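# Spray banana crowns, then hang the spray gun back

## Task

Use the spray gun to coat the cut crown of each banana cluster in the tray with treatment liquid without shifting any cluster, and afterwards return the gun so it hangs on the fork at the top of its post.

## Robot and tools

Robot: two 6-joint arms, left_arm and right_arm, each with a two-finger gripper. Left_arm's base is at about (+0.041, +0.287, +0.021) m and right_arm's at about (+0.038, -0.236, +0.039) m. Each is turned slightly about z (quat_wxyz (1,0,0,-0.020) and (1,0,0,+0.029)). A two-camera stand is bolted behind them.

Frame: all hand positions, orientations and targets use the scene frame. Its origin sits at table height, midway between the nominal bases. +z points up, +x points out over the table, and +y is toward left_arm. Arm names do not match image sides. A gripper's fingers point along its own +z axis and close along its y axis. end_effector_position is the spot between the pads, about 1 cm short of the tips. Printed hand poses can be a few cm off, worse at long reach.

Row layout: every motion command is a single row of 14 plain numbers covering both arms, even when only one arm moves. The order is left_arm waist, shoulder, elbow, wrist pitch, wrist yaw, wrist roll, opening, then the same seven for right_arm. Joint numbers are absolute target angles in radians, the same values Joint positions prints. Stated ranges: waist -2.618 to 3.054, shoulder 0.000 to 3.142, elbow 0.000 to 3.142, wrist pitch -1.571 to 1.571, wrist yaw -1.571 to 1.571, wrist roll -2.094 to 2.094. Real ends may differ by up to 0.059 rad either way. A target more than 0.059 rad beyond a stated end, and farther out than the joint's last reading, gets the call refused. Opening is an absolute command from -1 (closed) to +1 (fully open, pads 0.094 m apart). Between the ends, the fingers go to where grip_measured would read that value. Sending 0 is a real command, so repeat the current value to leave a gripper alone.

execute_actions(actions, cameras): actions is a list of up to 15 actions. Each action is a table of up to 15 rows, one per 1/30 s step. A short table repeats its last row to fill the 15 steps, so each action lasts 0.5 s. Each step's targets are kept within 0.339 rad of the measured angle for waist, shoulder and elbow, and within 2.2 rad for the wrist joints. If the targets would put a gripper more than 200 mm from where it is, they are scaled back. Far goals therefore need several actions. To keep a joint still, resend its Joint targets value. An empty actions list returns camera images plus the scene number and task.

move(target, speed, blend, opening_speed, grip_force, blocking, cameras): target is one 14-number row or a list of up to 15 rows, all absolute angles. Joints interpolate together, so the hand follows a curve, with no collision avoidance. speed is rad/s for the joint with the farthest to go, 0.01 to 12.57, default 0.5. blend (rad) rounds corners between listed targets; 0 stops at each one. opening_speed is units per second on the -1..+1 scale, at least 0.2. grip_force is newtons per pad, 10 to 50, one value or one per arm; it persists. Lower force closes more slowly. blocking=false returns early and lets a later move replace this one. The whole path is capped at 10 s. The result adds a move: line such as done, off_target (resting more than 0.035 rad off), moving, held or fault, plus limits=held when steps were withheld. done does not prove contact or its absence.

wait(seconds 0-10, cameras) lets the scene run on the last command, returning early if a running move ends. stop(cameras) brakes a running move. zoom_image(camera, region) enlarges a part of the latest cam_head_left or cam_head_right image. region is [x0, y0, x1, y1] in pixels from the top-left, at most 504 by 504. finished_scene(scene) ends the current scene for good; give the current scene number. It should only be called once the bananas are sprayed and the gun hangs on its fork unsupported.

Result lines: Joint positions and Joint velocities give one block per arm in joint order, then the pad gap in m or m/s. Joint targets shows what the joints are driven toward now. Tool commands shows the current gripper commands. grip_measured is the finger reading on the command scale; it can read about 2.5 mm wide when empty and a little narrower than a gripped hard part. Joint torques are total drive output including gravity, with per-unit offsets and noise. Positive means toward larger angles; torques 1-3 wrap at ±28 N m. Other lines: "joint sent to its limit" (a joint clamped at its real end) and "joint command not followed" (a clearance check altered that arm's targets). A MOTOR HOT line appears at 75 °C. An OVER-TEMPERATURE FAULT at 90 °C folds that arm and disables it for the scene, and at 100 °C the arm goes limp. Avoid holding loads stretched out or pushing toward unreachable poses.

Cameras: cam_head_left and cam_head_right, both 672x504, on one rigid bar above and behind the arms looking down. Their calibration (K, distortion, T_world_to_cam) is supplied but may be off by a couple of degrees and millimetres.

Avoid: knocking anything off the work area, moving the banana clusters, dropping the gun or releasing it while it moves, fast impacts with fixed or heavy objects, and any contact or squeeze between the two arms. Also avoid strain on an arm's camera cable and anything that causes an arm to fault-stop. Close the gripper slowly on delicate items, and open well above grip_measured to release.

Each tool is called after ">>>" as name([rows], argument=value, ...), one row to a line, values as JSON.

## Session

>>> execute_actions(actions=[])

>>> zoom_image(camera="cam_head_left", region=[60, 20, 220, 180])

Scene clock: 0.00 s.
left_arm: end_effector_position=(+0.4365, +0.2849, +0.1505) grip_measured=+1.000 end_effector_quat_wxyz=(+0.647, +0.010, +0.762, -0.011) | right_arm: end_effector_position=(+0.4447, -0.2204, +0.1565) grip_measured=+1.000 end_effector_quat_wxyz=(+0.619, +0.010, +0.785, -0.042)
Joint positions: left_arm=[0.051 1.543 0.3 1.08 0.042 0.003 0.094] | right_arm=[0.063 1.577 0.373 0.967 0.196 -0.009 0.094]
Joint velocities: within noise
Joint torques (N m): no reading
Motor temperatures (°C): left_arm=[27 28 31 32 27 26 27] | right_arm=[26 25 48 33 29 24 28]
Heat: left arm: 32 °C; right arm: 48 °C.
Joint targets: left_arm=[0.051 1.539 0.304 1.075 0.042 0.003] | right_arm=[0.063 1.576 0.374 0.953 0.197 -0.008]
Tool commands: left_gripper/opening=+1.0 right_gripper/opening=+1.0

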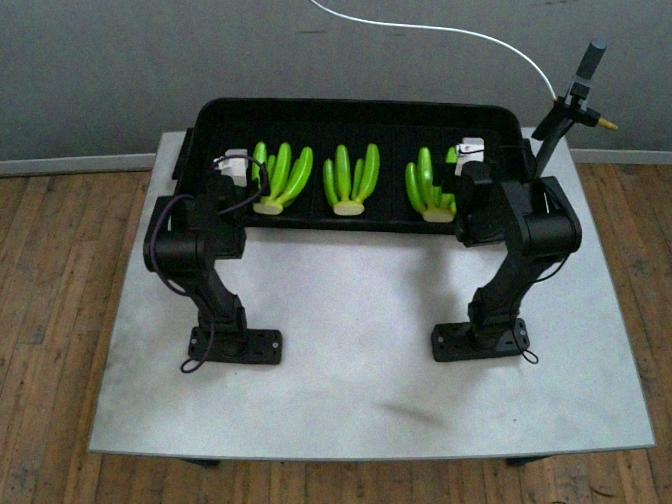

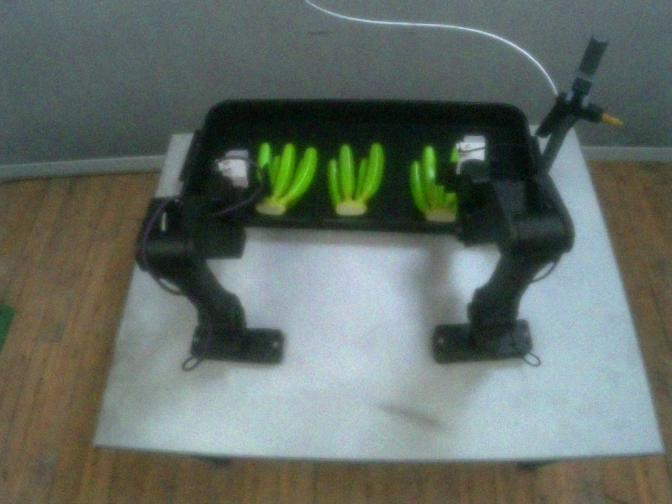

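Scaled by 3.150 from the camera's 672x504 image, which has a finer 960x720 frame.

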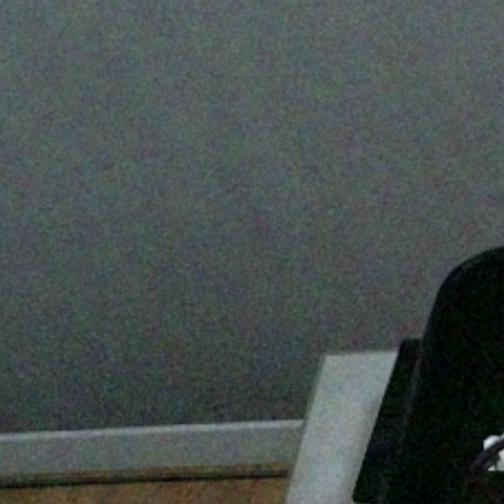

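>>> zoom_image(camera="cam_head_left", region=[520, 30, 630, 140])

>>> zoom_image(camera="cam_head_right", region=[520, 30, 630, 140])

>>> zoom_image(camera="cam_head_left", region=[550, 75, 610, 135])

>>> zoom_image(camera="cam_head_left", region=[520, 80, 600, 160])

Scaled by 4.582 from the camera's 672x504 image, which has a finer 960x720 frame.

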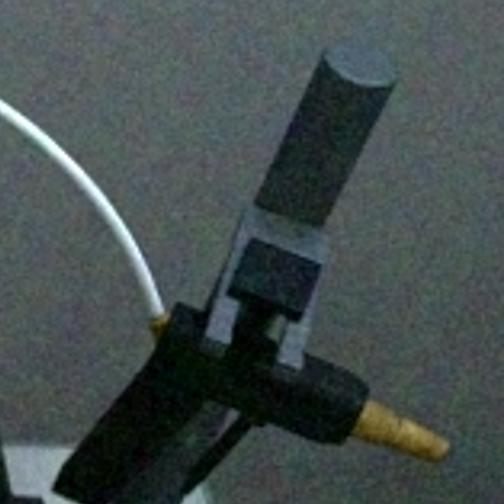

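Scaled by 4.582 from the camera's 672x504 image, which has a finer 960x720 frame.

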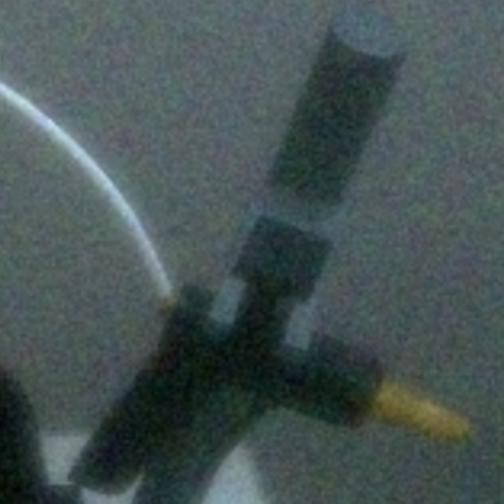

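Scaled by 8.400 from the camera's 672x504 image, which has a finer 960x720 frame.

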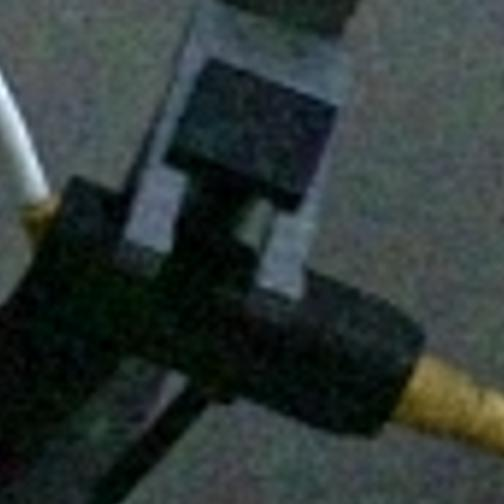

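Scaled by 6.300 from the camera's 672x504 image, which has a finer 960x720 frame.

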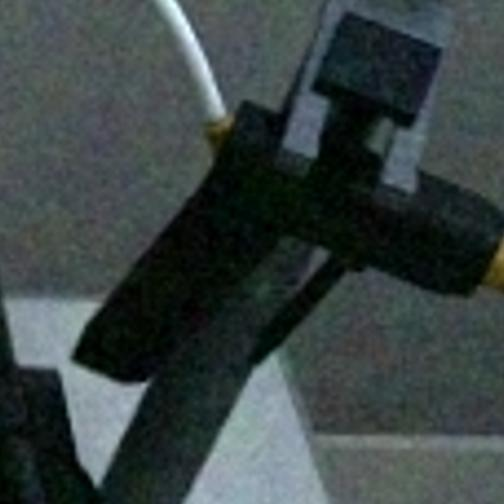

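>>> move([
  [0.4,0.9,0.35,0.6,0.04,0.0,1,0.0,1.0,0.3,1.1,0.3,0.0,1],
  [1.3,0.35,0.35,0.1,0.0,0.0,1,-0.102,1.129,0.27,1.31,0.55,0.0,1],
], speed=0.6, blend=[0.1,0], cameras=["cam_head_left"])

>>> zoom_image(camera="cam_head_left", region=[490, 50, 640, 200])

Scene clock: 60.73 s.
left_arm: end_effector_position=(+0.1268, +0.5435, +0.2991) grip_measured=+1.000 end_effector_quat_wxyz=(+0.593, -0.398, +0.557, +0.423) | right_arm: end_effector_position=(+0.3488, -0.3388, +0.3584) grip_measured=+1.000 end_effector_quat_wxyz=(+0.820, +0.236, +0.497, -0.157)
Joint positions: left_arm=[1.293 0.362 0.322 0.103 0.014 -0.001 0.094] | right_arm=[-0.094 1.122 0.289 1.311 0.542 -0.007 0.094]
Joint torques (N m): left_arm=[0.72 0.57 11.23 1.63 -0.15 0.04] | right_arm=[-0.79 -2.04 4.75 1.23 -0.06 0.08]
Motor temperatures (°C): left_arm=[27 29 32 38 27 26 27] | right_arm=[26 27 49 40 29 24 28]
Heat: left arm: 38 °C; right arm: 49 °C.
Joint targets: left_arm=[1.300 0.350 0.350 0.100 0.000 0.000] | right_arm=[-0.102 1.129 0.270 1.310 0.550 0.000]
move: done
Images, in order (width x height): cam_head_left 672x504.

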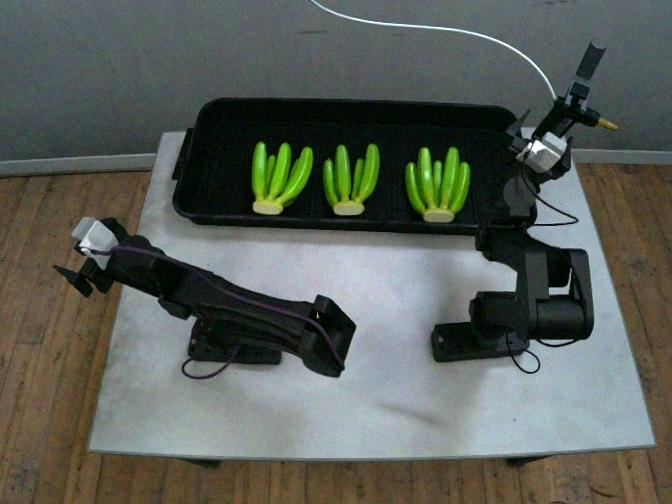

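Scaled by 3.360 from the camera's 672x504 image, which has a finer 960x720 frame.

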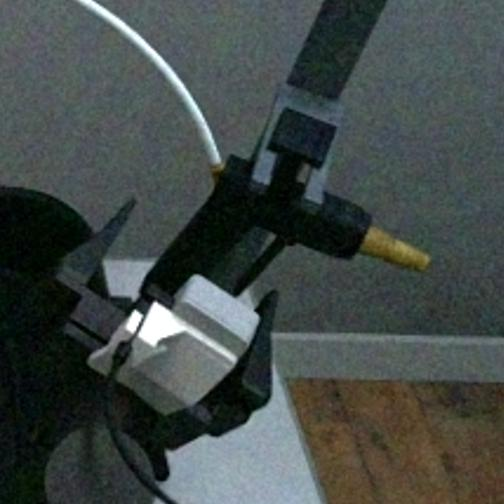

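>>> move([
  [1.3,0.35,0.35,0.1,0.0,0.0,1,-0.109,1.13,0.20,1.28,0.55,0.0,1],
  [1.3,0.35,0.35,0.1,0.0,0.0,1,-0.235,1.37,0.37,1.36,0.43,0.0,1],
], speed=0.3, cameras=["cam_head_left"])

>>> zoom_image(camera="cam_head_left", region=[500, 60, 620, 180])

Scene clock: 76.27 s.
left_arm: end_effector_position=(+0.1268, +0.5436, +0.2990) grip_measured=+1.000 end_effector_quat_wxyz=(+0.593, -0.398, +0.557, +0.423) | right_arm: end_effector_position=(+0.3851, -0.3716, +0.3211) grip_measured=+1.000 end_effector_quat_wxyz=(+0.786, +0.223, +0.543, -0.195)
Joint positions: left_arm=[1.293 0.362 0.322 0.103 0.014 -0.001 0.094] | right_arm=[-0.227 1.36 0.35 1.361 0.439 -0.007 0.094]
Joint torques (N m): left_arm=[0.77 0.55 11.25 1.66 -0.16 0.04] | right_arm=[-0.69 -3.28 7.6 1.39 -0.18 0.09]
Heat: left arm: 37 °C; right arm: 48 °C.
Joint targets: left_arm=[1.300 0.350 0.350 0.100 0.000 0.000] | right_arm=[-0.235 1.370 0.370 1.360 0.430 0.000]
move: done
Images, in order (width x height): cam_head_left 672x504.

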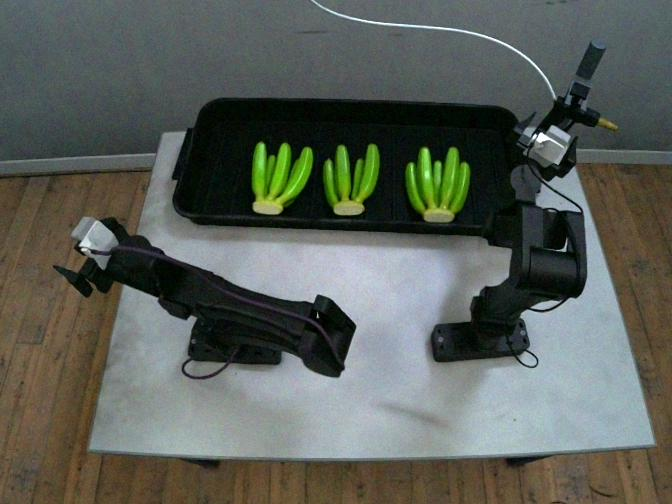

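Scaled by 4.200 from the camera's 672x504 image, which has a finer 960x720 frame.

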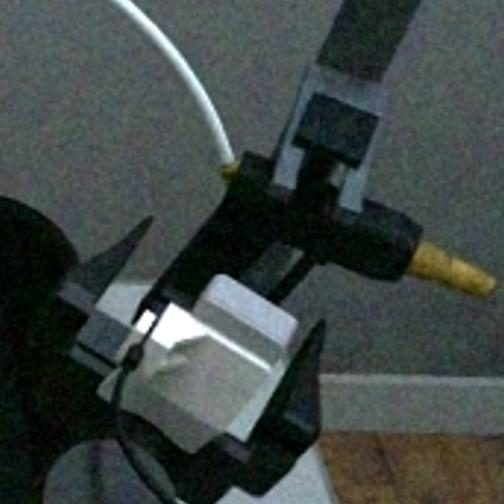

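>>> move(target=[1.3,0.35,0.35,0.1,0.0,0.0,1,-0.32,1.53,0.505,1.37,0.355,0.0,1], speed=0.25, cameras=["cam_head_left","cam_head_right"])

>>> zoom_image(camera="cam_head_left", region=[500, 60, 620, 180])

>>> zoom_image(camera="cam_head_right", region=[500, 60, 620, 180])

Scene clock: 83.20 s.
left_arm: end_effector_position=(+0.1268, +0.5436, +0.2990) grip_measured=+1.000 end_effector_quat_wxyz=(+0.593, -0.398, +0.557, +0.423) | right_arm: end_effector_position=(+0.4169, -0.3995, +0.3218) grip_measured=+1.000 end_effector_quat_wxyz=(+0.782, +0.216, +0.545, -0.208)
Joint positions: left_arm=[1.293 0.362 0.322 0.103 0.014 -0.001 0.094] | right_arm=[-0.313 1.516 0.484 1.372 0.363 -0.007 0.094]
Joint torques (N m): left_arm=[0.77 0.68 11.26 1.64 -0.19 0.04] | right_arm=[-0.61 -4.92 7.54 1.42 -0.21 0.06]
Heat: left arm: 37 °C; right arm: 49 °C.
Joint targets: left_arm=[1.300 0.350 0.350 0.100 0.000 0.000] | right_arm=[-0.320 1.530 0.505 1.370 0.355 0.000]
move: done

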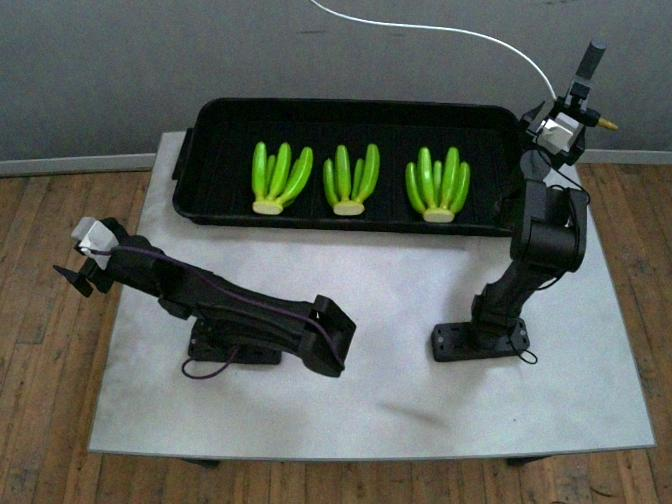

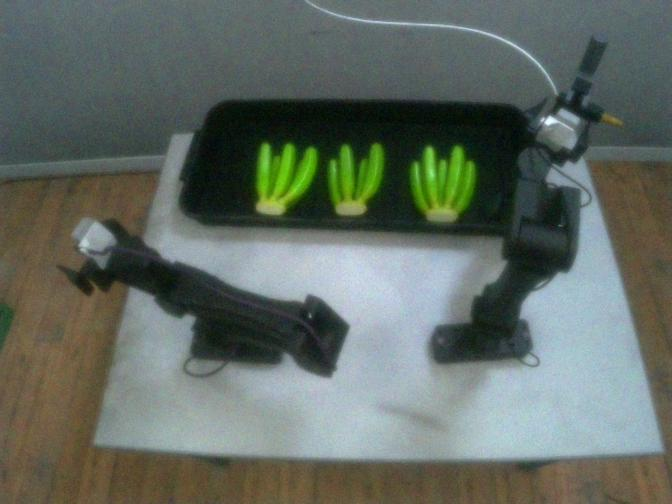

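Scaled by 4.200 from the camera's 672x504 image, which has a finer 960x720 frame.

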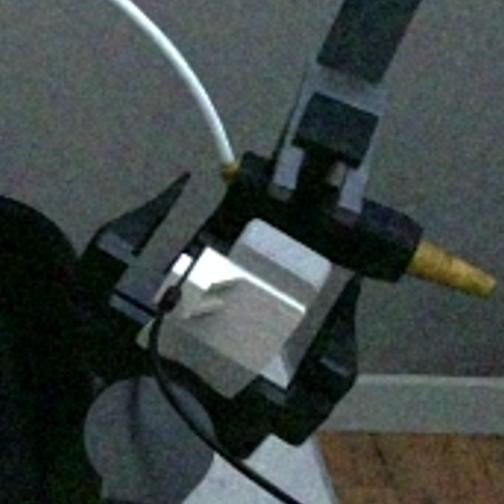

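Scaled by 4.200 from the camera's 672x504 image, which has a finer 960x720 frame.

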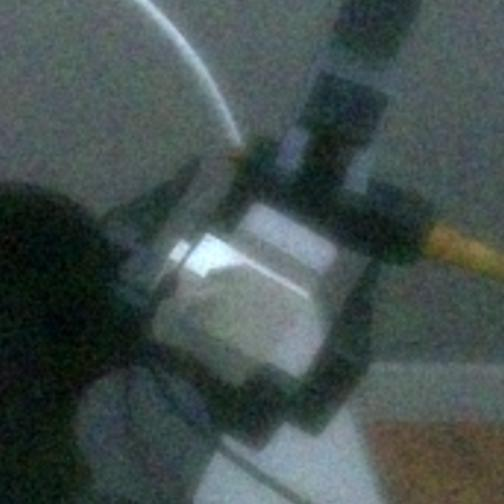

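>>> move(target=[1.3,0.35,0.35,0.1,0.0,0.0,1,-0.337,1.57,0.50,1.39,0.335,0.0,1], speed=0.2)

>>> move(target=[1.3,0.35,0.35,0.1,0.0,0.0,1,-0.337,1.57,0.50,1.39,0.335,0.0,-0.6], speed=0.2, opening_speed=0.6, cameras=["cam_head_left"])

>>> zoom_image(camera="cam_head_left", region=[500, 60, 620, 180])

Scene clock: 95.03 s.
left_arm: end_effector_position=(+0.1268, +0.5436, +0.2990) grip_measured=+1.000 end_effector_quat_wxyz=(+0.593, -0.398, +0.557, +0.423) | right_arm: end_effector_position=(+0.4207, -0.4039, +0.3114) grip_measured=+1.000 end_effector_quat_wxyz=(+0.777, +0.213, +0.554, -0.210)
Joint positions: left_arm=[1.293 0.362 0.322 0.103 0.014 -0.001 0.094] | right_arm=[-0.329 1.555 0.484 1.391 0.343 -0.007 0.094]
Joint torques (N m): left_arm=[0.76 0.61 11.19 1.64 -0.17 0.04] | right_arm=[-0.72 -4.7 6.82 1.45 -0.22 0.11]
Heat: left arm: 37 °C; right arm: 49 °C.
Joint targets: left_arm=[1.300 0.350 0.350 0.100 0.000 0.000] | right_arm=[-0.337 1.570 0.500 1.390 0.335 0.000]
move: done

Scene clock: 97.90 s.
left_arm: end_effector_position=(+0.1268, +0.5436, +0.2990) grip_measured=+1.000 end_effector_quat_wxyz=(+0.593, -0.398, +0.557, +0.423) | right_arm: end_effector_position=(+0.4208, -0.4039, +0.3116) grip_measured=-0.140 end_effector_quat_wxyz=(+0.778, +0.213, +0.553, -0.207)
Joint positions: left_arm=[1.293 0.362 0.322 0.103 0.014 -0.001 0.094] | right_arm=[-0.33 1.555 0.484 1.392 0.339 -0.003 0.04]
Joint torques (N m): left_arm=[0.65 0.5 11.22 1.64 -0.15 0.04] | right_arm=[-0.76 -4.82 6.9 1.46 -0.13 0.08]
Heat: left arm: 37 °C; right arm: 49 °C.
Joint targets: left_arm=[1.300 0.350 0.350 0.100 0.000 0.000] | right_arm=[-0.337 1.570 0.500 1.390 0.335 0.000]
move: done
Images, in order (width x height): cam_head_left 672x504.

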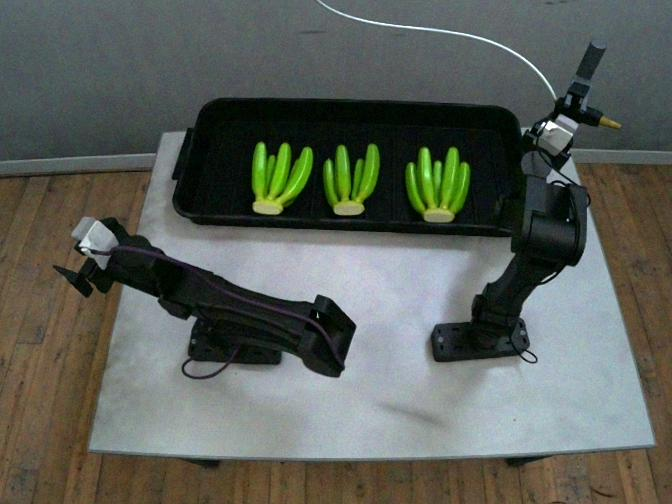

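Scaled by 4.200 from the camera's 672x504 image, which has a finer 960x720 frame.

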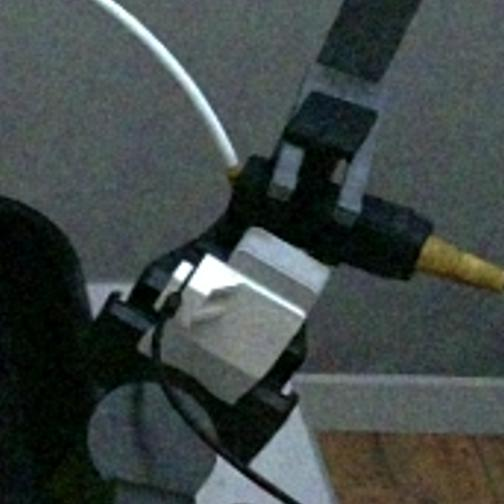

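>>> move([
  [1.3,0.35,0.35,0.1,0.0,0.0,1,-0.332,1.555,0.508,1.385,0.343,0.0,-0.6],
  [1.3,0.35,0.35,0.1,0.0,0.0,1,-0.2765,1.34,0.37,1.32,0.4125,0.0,-0.6],
], speed=0.2, cameras=["cam_head_left"])

>>> zoom_image(camera="cam_head_left", region=[500, 60, 620, 180])

Scene clock: 119.00 s.
left_arm: end_effector_position=(+0.1268, +0.5436, +0.2990) grip_measured=+1.000 end_effector_quat_wxyz=(+0.593, -0.398, +0.557, +0.423) | right_arm: end_effector_position=(+0.3883, -0.3883, +0.3199) grip_measured=-0.141 end_effector_quat_wxyz=(+0.775, +0.226, +0.552, -0.208)
Joint positions: left_arm=[1.293 0.362 0.322 0.103 0.014 -0.001 0.094] | right_arm=[-0.285 1.364 0.381 1.303 0.405 -0.003 0.04]
Joint torques (N m): left_arm=[0.76 0.5 11.28 1.65 -0.17 0.06] | right_arm=[0.84 -6.83 5.29 1.59 -0.02 0.05]
Heat: left arm: 37 °C; right arm: 48 °C.
Joint targets: left_arm=[1.300 0.350 0.350 0.100 0.000 0.000] | right_arm=[-0.277 1.340 0.370 1.320 0.413 0.000]
move: done
Images, in order (width x height): cam_head_left 672x504.

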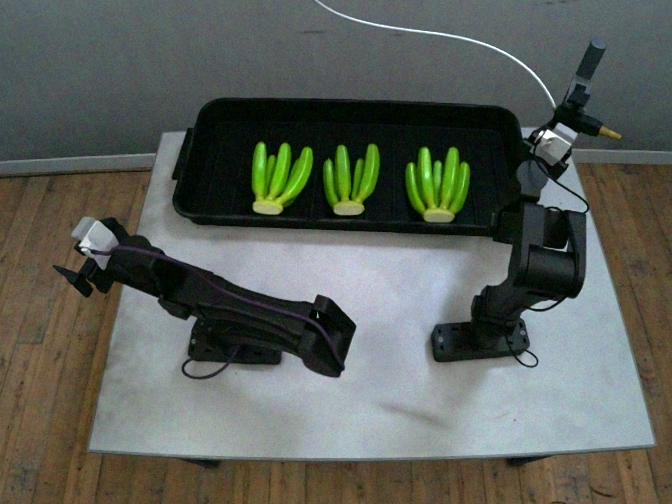

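Scaled by 4.200 from the camera's 672x504 image, which has a finer 960x720 frame.

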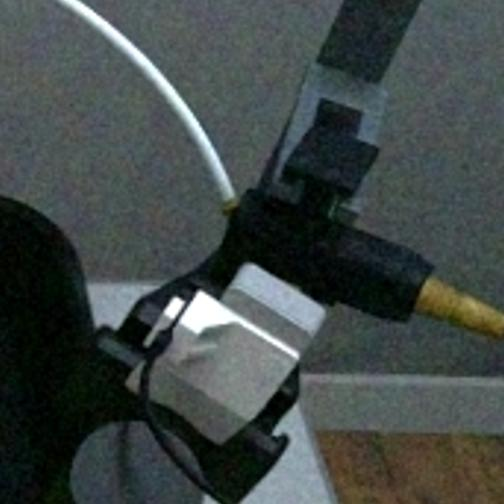

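>>> move(target=[1.3,0.35,0.35,0.1,0.0,0.0,1,-0.174,1.025,0.245,1.15,0.507,0.0,-0.6], speed=0.25, cameras=["cam_head_left"])

>>> zoom_image(camera="cam_head_left", region=[500, 60, 620, 180])

Scene clock: 134.07 s.
left_arm: end_effector_position=(+0.1268, +0.5436, +0.2990) grip_measured=+1.000 end_effector_quat_wxyz=(+0.593, -0.398, +0.557, +0.423) | right_arm: end_effector_position=(+0.3420, -0.3608, +0.3326) grip_measured=-0.141 end_effector_quat_wxyz=(+0.782, +0.238, +0.543, -0.194)
Joint positions: left_arm=[1.293 0.362 0.322 0.103 0.014 -0.001 0.094] | right_arm=[-0.183 1.044 0.257 1.134 0.505 -0.003 0.04]
Joint torques (N m): left_arm=[0.7 0.49 11.22 1.67 -0.16 0.05] | right_arm=[0.73 -3.77 5.85 1.48 -0.13 0.05]
Heat: left arm: 37 °C; right arm: 48 °C.
Joint targets: left_arm=[1.300 0.350 0.350 0.100 0.000 0.000] | right_arm=[-0.174 1.025 0.245 1.150 0.507 0.000]
move: done
Images, in order (width x height): cam_head_left 672x504.

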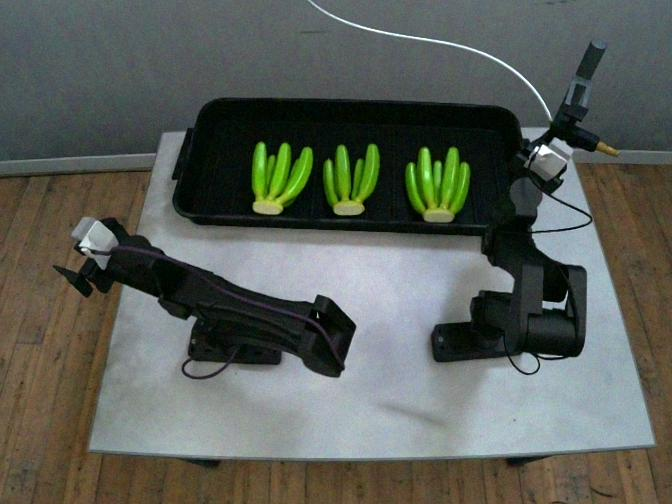

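Scaled by 4.200 from the camera's 672x504 image, which has a finer 960x720 frame.

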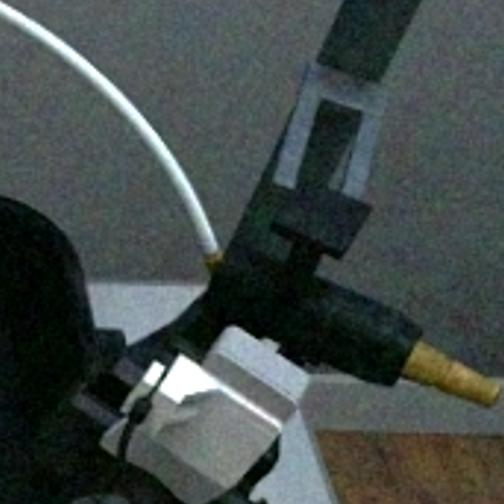

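>>> move([
  [1.3,0.35,0.35,0.1,0.0,0.0,1,-0.174,0.75,0.2,0.7,0.45,0.0,-0.6],
  [1.3,0.35,0.35,0.1,0.0,0.0,1,0.6,0.9,0.5,0.4,0.8,0.8,-0.6],
  [1.3,0.35,0.35,0.1,0.0,0.0,1,1.135,1.88,1.12,0.8,1.2155,1.4,-0.6],
], speed=0.7, blend=[0.1,0.1,0], cameras=["cam_head_left","cam_head_right"])

Scene clock: 176.67 s.
left_arm: end_effector_position=(+0.1268, +0.5436, +0.2990) grip_measured=+1.000 end_effector_quat_wxyz=(+0.593, -0.398, +0.557, +0.423) | right_arm: end_effector_position=(+0.3581, +0.1215, +0.2837) grip_measured=-0.142 end_effector_quat_wxyz=(+0.537, +0.464, +0.531, +0.464)
Joint positions: left_arm=[1.293 0.362 0.322 0.103 0.014 -0.001 0.094] | right_arm=[1.138 1.87 1.09 0.8 1.202 1.411 0.04]
Joint torques (N m): left_arm=[0.7 0.55 11.28 1.66 -0.17 0.04] | right_arm=[-0.25 -9.18 9.11 1.28 0.09 -0.11]
Heat: left arm: 38 °C; right arm: 49 °C.
Joint targets: left_arm=[1.300 0.350 0.350 0.100 0.000 0.000] | right_arm=[1.135 1.880 1.120 0.800 1.215 1.400]
move: done

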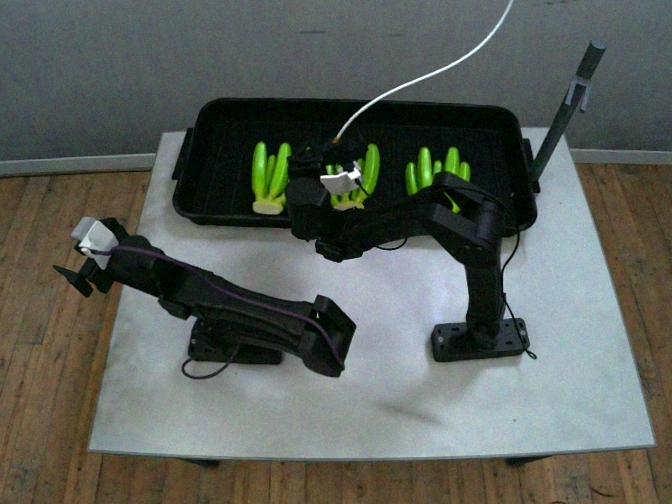

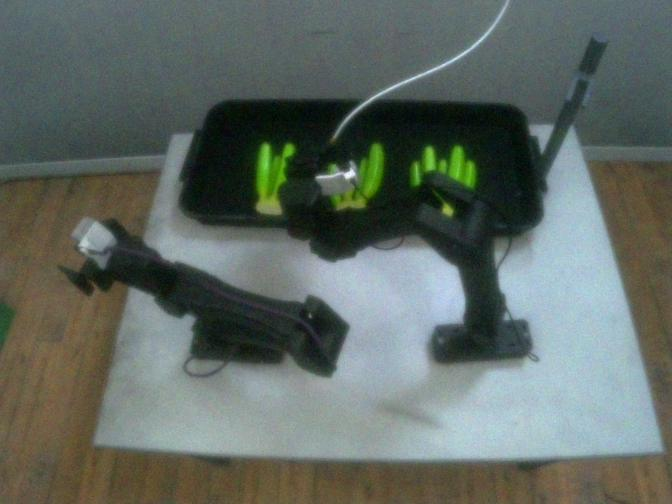

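Sweep roll.

>>> move(target=[1.3,0.35,0.35,0.1,0.0,0.0,1,1.135,1.88,1.12,0.8,1.2155,1.9,-0.6], speed=0.1, cameras=["cam_head_left"])

>>> zoom_image(camera="cam_head_left", region=[240, 110, 480, 240])

Scene clock: 186.07 s.
left_arm: end_effector_position=(+0.1268, +0.5436, +0.2990) grip_measured=+1.000 end_effector_quat_wxyz=(+0.593, -0.398, +0.557, +0.423) | right_arm: end_effector_position=(+0.3581, +0.1214, +0.2838) grip_measured=-0.142 end_effector_quat_wxyz=(+0.407, +0.580, +0.400, +0.582)
Joint positions: left_arm=[1.293 0.362 0.322 0.103 0.014 -0.001 0.094] | right_arm=[1.138 1.87 1.09 0.8 1.203 1.909 0.04]
Joint torques (N m): left_arm=[0.77 0.59 11.29 1.65 -0.19 0.05] | right_arm=[-0.29 -9.4 9.13 1.21 0.11 -0.09]
Heat: left arm: 38 °C; right arm: 49 °C.
Joint targets: left_arm=[1.300 0.350 0.350 0.100 0.000 0.000] | right_arm=[1.135 1.880 1.120 0.800 1.215 1.900]
move: done
Images, in order (width x height): cam_head_left 672x504.

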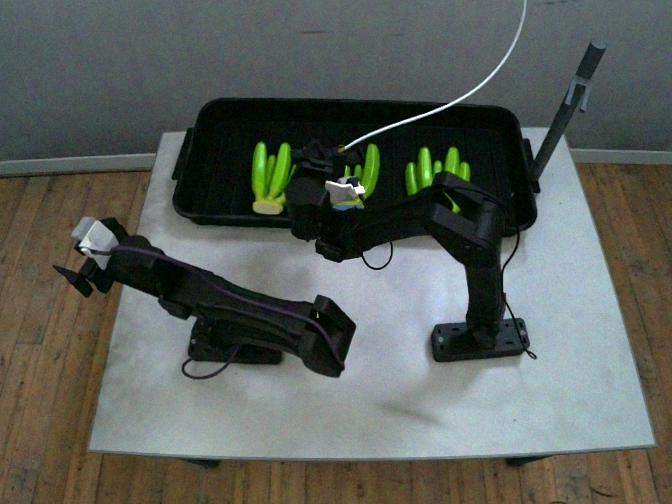

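Scaled by 2.100 from the camera's 672x504 image, which has a finer 960x720 frame.

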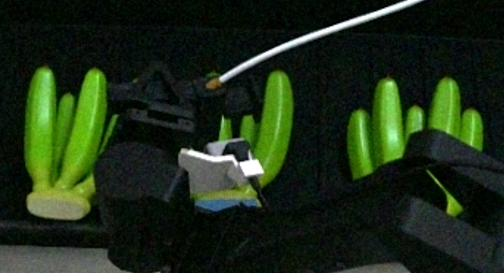

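>>> move([
  [1.3,0.35,0.35,0.1,0,0,1,1.10,2.03,1.33,0.74,0.414,1.9,-0.6],
  [1.3,0.35,0.35,0.1,0,0,1,1.10,2.03,1.33,0.74,0.414,1.4,-0.6],
], speed=[0.6,0.1], cameras=["cam_head_left"])

>>> zoom_image(camera="cam_head_left", region=[200, 150, 480, 330])

Scene clock: 225.23 s.
left_arm: end_effector_position=(+0.1268, +0.5436, +0.2990) grip_measured=+1.000 end_effector_quat_wxyz=(+0.593, -0.398, +0.557, +0.423) | right_arm: end_effector_position=(+0.3363, +0.2805, +0.2818) grip_measured=-0.142 end_effector_quat_wxyz=(+0.326, +0.237, +0.665, +0.629)
Joint positions: left_arm=[1.293 0.362 0.322 0.103 0.014 -0.001 0.094] | right_arm=[1.11 2.011 1.293 0.723 0.417 1.432 0.04]
Joint torques (N m): left_arm=[0.7 0.51 11.26 1.66 -0.16 0.05] | right_arm=[-0.75 -10.69 10.15 1.78 -0.08 -0.33]
Motor temperatures (°C): left_arm=[27 28 35 38 26 26 26] | right_arm=[26 33 51 41 29 24 31]
Heat: left arm: 38 °C; right arm: 51 °C.
Joint targets: left_arm=[1.300 0.350 0.350 0.100 0.000 0.000] | right_arm=[1.100 2.030 1.330 0.740 0.414 1.400]
move: off_target (right_arm); right_arm: the elbow is farthest, 0.037 rad from its target
Images, in order (width x height): cam_head_left 672x504.

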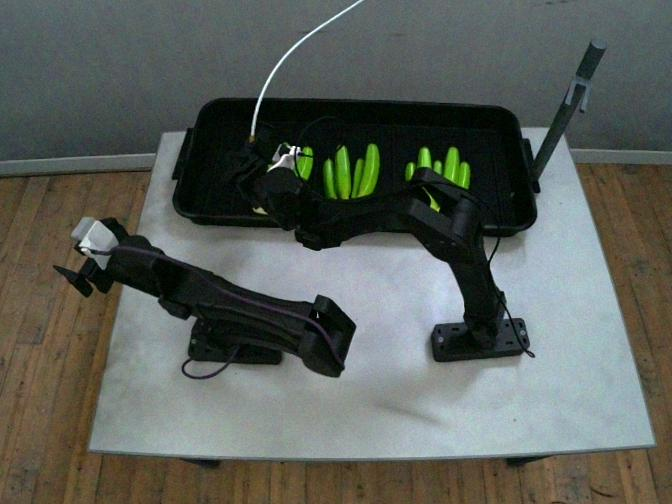

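Scaled by 1.800 from the camera's 672x504 image, which has a finer 960x720 frame.

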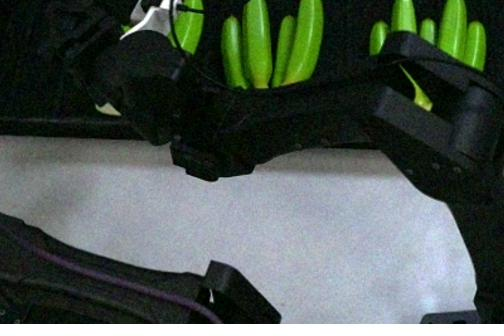

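>>> move([
  [1.3,0.35,0.35,0.1,0,0,1,0.62,1.03,0.356,0.715,0.715,1.4,-0.6],
  [1.3,0.35,0.35,0.1,0,0,1,0.62,1.03,0.356,0.715,0.715,1.9,-0.6],
], speed=[0.6,0.1], cameras=["cam_head_left"])

>>> zoom_image(camera="cam_head_left", region=[220, 130, 370, 240])

>>> zoom_image(camera="cam_head_left", region=[360, 130, 510, 240])

Scene clock: 246.90 s.
left_arm: end_effector_position=(+0.1268, +0.5436, +0.2990) grip_measured=+1.000 end_effector_quat_wxyz=(+0.593, -0.398, +0.557, +0.423) | right_arm: end_effector_position=(+0.3622, -0.1206, +0.2834) grip_measured=-0.142 end_effector_quat_wxyz=(+0.415, +0.579, +0.396, +0.580)
Joint positions: left_arm=[1.293 0.362 0.322 0.103 0.014 -0.001 0.094] | right_arm=[0.626 1.049 0.367 0.703 0.706 1.908 0.04]
Joint torques (N m): left_arm=[0.73 0.54 11.32 1.67 -0.16 0.05] | right_arm=[-0.7 -4.34 6.06 1.6 0.01 -0.11]
Heat: left arm: 38 °C; right arm: 51 °C.
Joint targets: left_arm=[1.300 0.350 0.350 0.100 0.000 0.000] | right_arm=[0.620 1.030 0.356 0.715 0.715 1.900]
move: done
Images, in order (width x height): cam_head_left 672x504.

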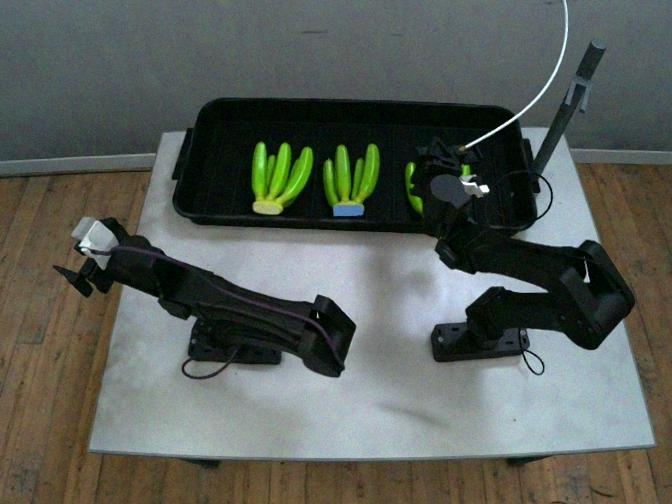

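Scaled by 3.360 from the camera's 672x504 image, which has a finer 960x720 frame.

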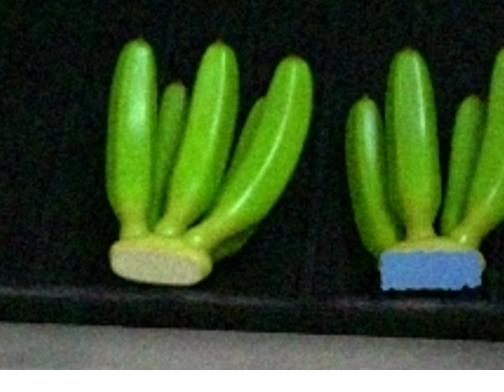

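Scaled by 3.360 from the camera's 672x504 image, which has a finer 960x720 frame.

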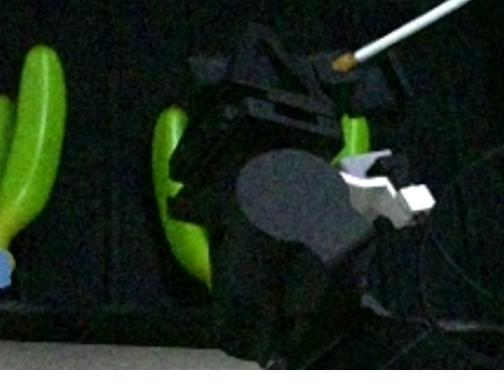

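>>> move([
  [1.3,0.35,0.35,0.1,0,0,1,1.143,1.978,1.256,0.722,0.457,1.9,-0.6],
  [1.3,0.35,0.35,0.1,0,0,1,1.143,1.978,1.256,0.722,0.457,1.4,-0.6],
], speed=[0.6,0.1], cameras=["cam_head_left"])

>>> zoom_image(camera="cam_head_left", region=[210, 120, 360, 230])

>>> zoom_image(camera="cam_head_left", region=[360, 130, 510, 240])

Scene clock: 265.60 s.
left_arm: end_effector_position=(+0.1268, +0.5436, +0.2990) grip_measured=+1.000 end_effector_quat_wxyz=(+0.593, -0.398, +0.557, +0.423) | right_arm: end_effector_position=(+0.3157, +0.2732, +0.2681) grip_measured=-0.142 end_effector_quat_wxyz=(+0.325, +0.234, +0.683, +0.610)
Joint positions: left_arm=[1.293 0.362 0.322 0.103 0.014 -0.001 0.094] | right_arm=[1.148 1.966 1.22 0.698 0.455 1.432 0.04]
Joint torques (N m): left_arm=[0.76 0.53 11.26 1.66 -0.16 0.04] | right_arm=[-0.58 -10.71 10.03 1.83 -0.02 -0.32]
Heat: left arm: 39 °C; right arm: 50 °C.
Joint targets: left_arm=[1.300 0.350 0.350 0.100 0.000 0.000] | right_arm=[1.143 1.978 1.256 0.722 0.457 1.400]
move: off_target (right_arm); right_arm: the elbow is farthest, 0.036 rad from its target
Images, in order (width x height): cam_head_left 672x504.

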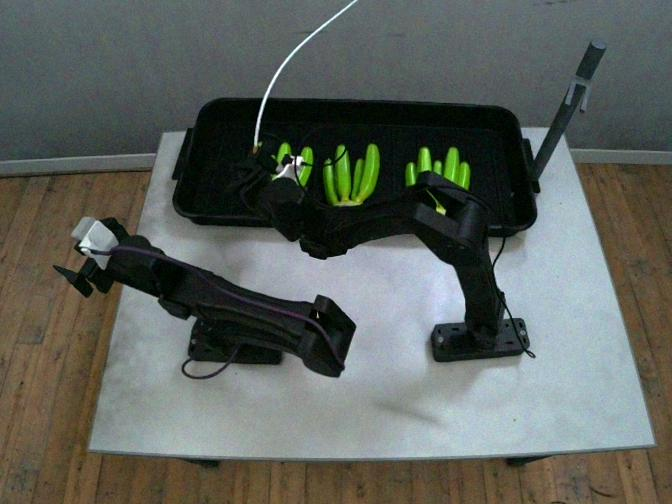

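Scaled by 3.360 from the camera's 672x504 image, which has a finer 960x720 frame.

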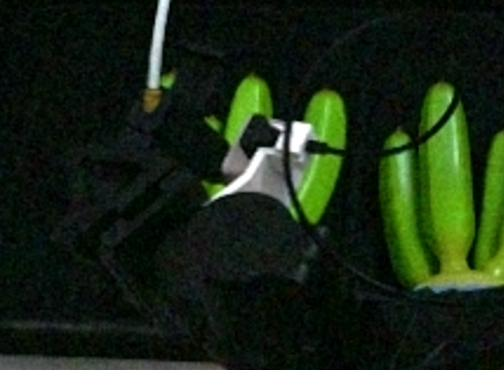

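Scaled by 3.360 from the camera's 672x504 image, which has a finer 960x720 frame.

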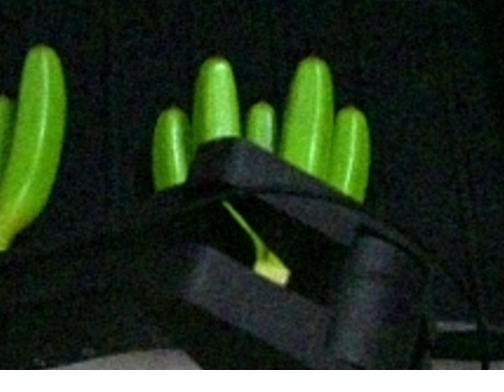

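>>> move(target=[1.3,0.35,0.35,0.1,0,0,1,0.62,1.03,0.356,0.715,0.715,1.4,-0.6], speed=0.8, cameras=["cam_head_left","cam_head_right"])

>>> zoom_image(camera="cam_head_left", region=[220, 130, 370, 240])

>>> zoom_image(camera="cam_head_right", region=[330, 100, 530, 250])

Scene clock: 273.13 s.
left_arm: end_effector_position=(+0.1268, +0.5436, +0.2990) grip_measured=+1.000 end_effector_quat_wxyz=(+0.593, -0.398, +0.557, +0.423) | right_arm: end_effector_position=(+0.3622, -0.1209, +0.2823) grip_measured=-0.142 end_effector_quat_wxyz=(+0.540, +0.469, +0.523, +0.463)
Joint positions: left_arm=[1.293 0.362 0.322 0.103 0.014 -0.001 0.094] | right_arm=[0.626 1.049 0.366 0.698 0.706 1.43 0.04]
Joint torques (N m): left_arm=[0.76 0.5 11.21 1.66 -0.16 0.06] | right_arm=[-0.7 -4.46 6.22 1.63 0.08 -0.25]
Heat: left arm: 39 °C; right arm: 51 °C.
Joint targets: left_arm=[1.300 0.350 0.350 0.100 0.000 0.000] | right_arm=[0.620 1.030 0.356 0.715 0.715 1.400]
move: done

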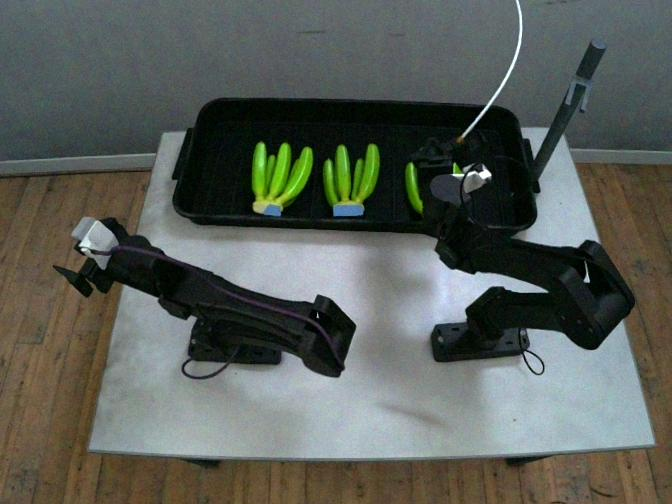

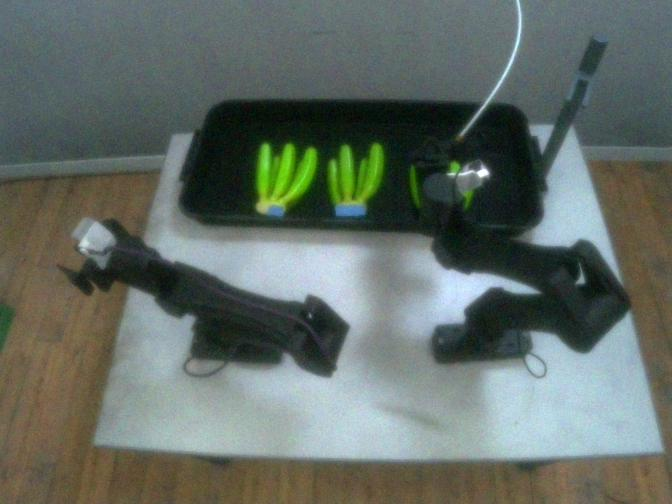

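Scaled by 3.360 from the camera's 672x504 image, which has a finer 960x720 frame.

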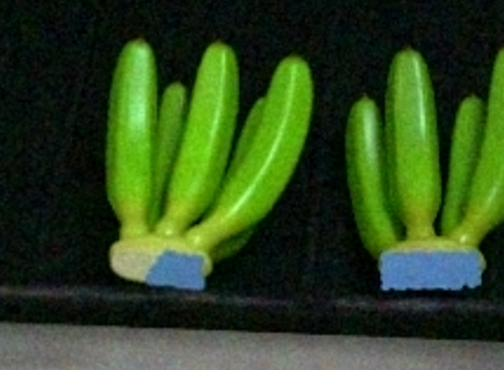

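Scaled by 2.520 from the camera's 672x504 image, which has a finer 960x720 frame.

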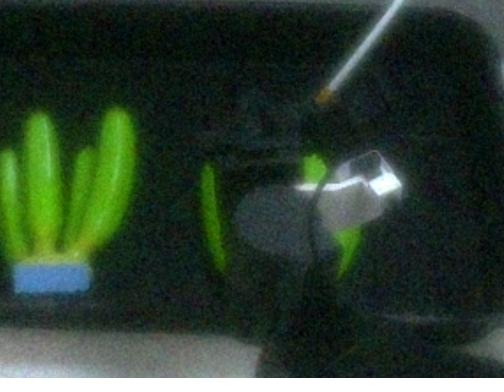

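>>> move([
  [1.3,0.35,0.35,0.1,0,0,1,1.189,2.028,1.383,0.665,0.503,1.4,-0.6],
  [1.3,0.35,0.35,0.1,0,0,1,1.189,2.028,1.383,0.665,0.503,1.95,-0.6],
], speed=[0.6,0.1])

>>> move(target=[1.3,0.35,0.35,0.1,0,0,1,1.0,1.03,0.356,0.715,0.715,1.4,-0.6], speed=0.7, cameras=["cam_head_left"])

>>> zoom_image(camera="cam_head_left", region=[220, 130, 370, 240])

>>> zoom_image(camera="cam_head_left", region=[360, 130, 510, 240])

Scene clock: 299.43 s.
left_arm: end_effector_position=(+0.1268, +0.5436, +0.2990) grip_measured=+1.000 end_effector_quat_wxyz=(+0.593, -0.398, +0.557, +0.423) | right_arm: end_effector_position=(+0.3037, +0.2993, +0.2849) grip_measured=-0.142 end_effector_quat_wxyz=(+0.153, +0.402, +0.591, +0.682)
Joint positions: left_arm=[1.293 0.362 0.322 0.103 0.014 -0.001 0.094] | right_arm=[1.195 2.015 1.343 0.646 0.5 1.959 0.04]
Joint torques (N m): left_arm=[0.81 0.47 11.23 1.66 -0.17 0.05] | right_arm=[-0.61 -11.12 10.45 1.77 0.01 -0.08]
Heat: left arm: 39 °C; right arm: 51 °C.
Joint targets: left_arm=[1.300 0.350 0.350 0.100 0.000 0.000] | right_arm=[1.189 2.028 1.383 0.665 0.503 1.950]
move: off_target (right_arm); right_arm: the elbow is farthest, 0.040 rad from its target

Scene clock: 301.70 s.
left_arm: end_effector_position=(+0.1268, +0.5436, +0.2990) grip_measured=+1.000 end_effector_quat_wxyz=(+0.593, -0.398, +0.557, +0.423) | right_arm: end_effector_position=(+0.2964, -0.0083, +0.2803) grip_measured=-0.142 end_effector_quat_wxyz=(+0.442, +0.362, +0.605, +0.554)
Joint positions: left_arm=[1.293 0.362 0.322 0.103 0.014 -0.001 0.094] | right_arm=[1.006 1.049 0.366 0.69 0.705 1.432 0.04]
Joint torques (N m): left_arm=[0.76 0.55 11.28 1.67 -0.17 0.05] | right_arm=[-0.55 -4.38 6.3 1.76 0.08 -0.28]
Motor temperatures (°C): left_arm=[27 28 35 39 26 26 26] | right_arm=[26 32 50 46 29 24 32]
Heat: left arm: 39 °C; right arm: 50 °C.
Joint targets: left_arm=[1.300 0.350 0.350 0.100 0.000 0.000] | right_arm=[1.000 1.030 0.356 0.715 0.715 1.400]
move: done
Images, in order (width x height): cam_head_left 672x504.

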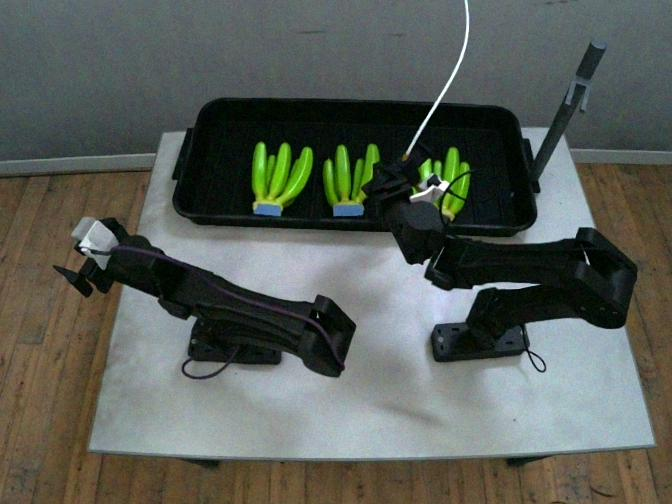

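Scaled by 3.360 from the camera's 672x504 image, which has a finer 960x720 frame.

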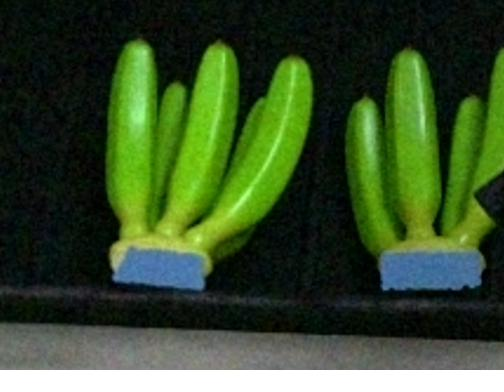

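Scaled by 3.360 from the camera's 672x504 image, which has a finer 960x720 frame.

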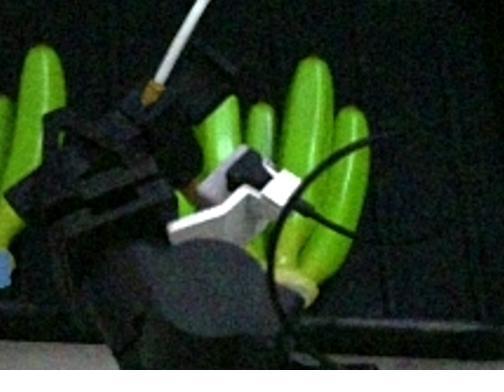

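>>> move([
  [1.3,0.35,0.35,0.1,0,0,1,0.76,0.956,0.325,0.672,0.855,1.4,-0.6],
  [1.3,0.35,0.35,0.1,0,0,1,0.76,0.956,0.325,0.672,0.855,1.95,-0.6],
  [1.3,0.35,0.35,0.1,0,0,1,1.15,1.03,0.356,0.715,0.715,1.4,-0.6],
], speed=[0.6,0.13,0.6], cameras=["cam_head_left"])

>>> zoom_image(camera="cam_head_left", region=[360, 130, 510, 240])

Scene clock: 320.77 s.
left_arm: end_effector_position=(+0.1268, +0.5436, +0.2990) grip_measured=+1.000 end_effector_quat_wxyz=(+0.593, -0.398, +0.557, +0.423) | right_arm: end_effector_position=(+0.2623, +0.0172, +0.2746) grip_measured=-0.142 end_effector_quat_wxyz=(+0.408, +0.324, +0.628, +0.578)
Joint positions: left_arm=[1.293 0.362 0.322 0.103 0.014 -0.001 0.094] | right_arm=[1.144 1.029 0.339 0.691 0.721 1.432 0.04]
Joint torques (N m): left_arm=[0.73 0.53 11.26 1.67 -0.16 0.05] | right_arm=[0.42 -2.37 8.49 1.72 -0.09 -0.28]
Heat: left arm: 39 °C; right arm: 48 °C.
Joint targets: left_arm=[1.300 0.350 0.350 0.100 0.000 0.000] | right_arm=[1.150 1.030 0.356 0.715 0.715 1.400]
move: done
Images, in order (width x height): cam_head_left 672x504.

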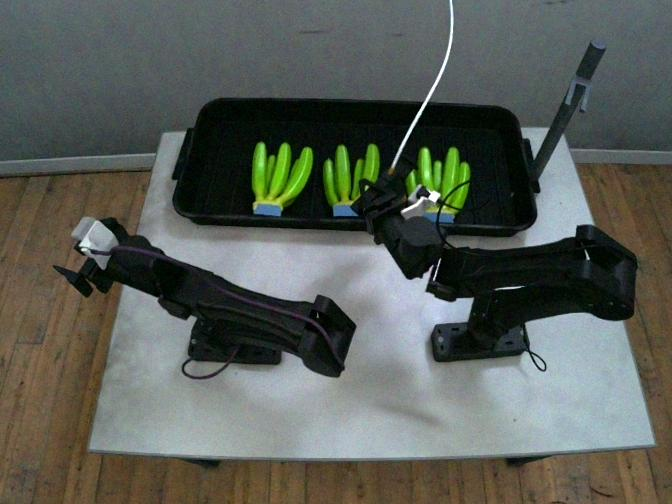

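Scaled by 3.360 from the camera's 672x504 image, which has a finer 960x720 frame.

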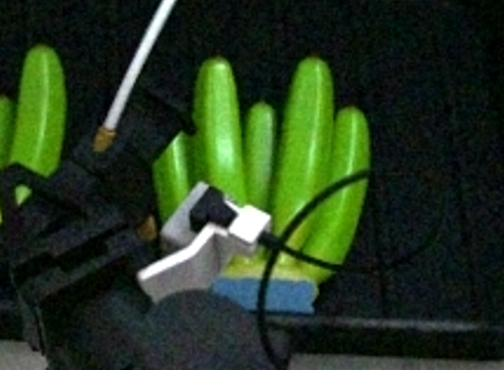

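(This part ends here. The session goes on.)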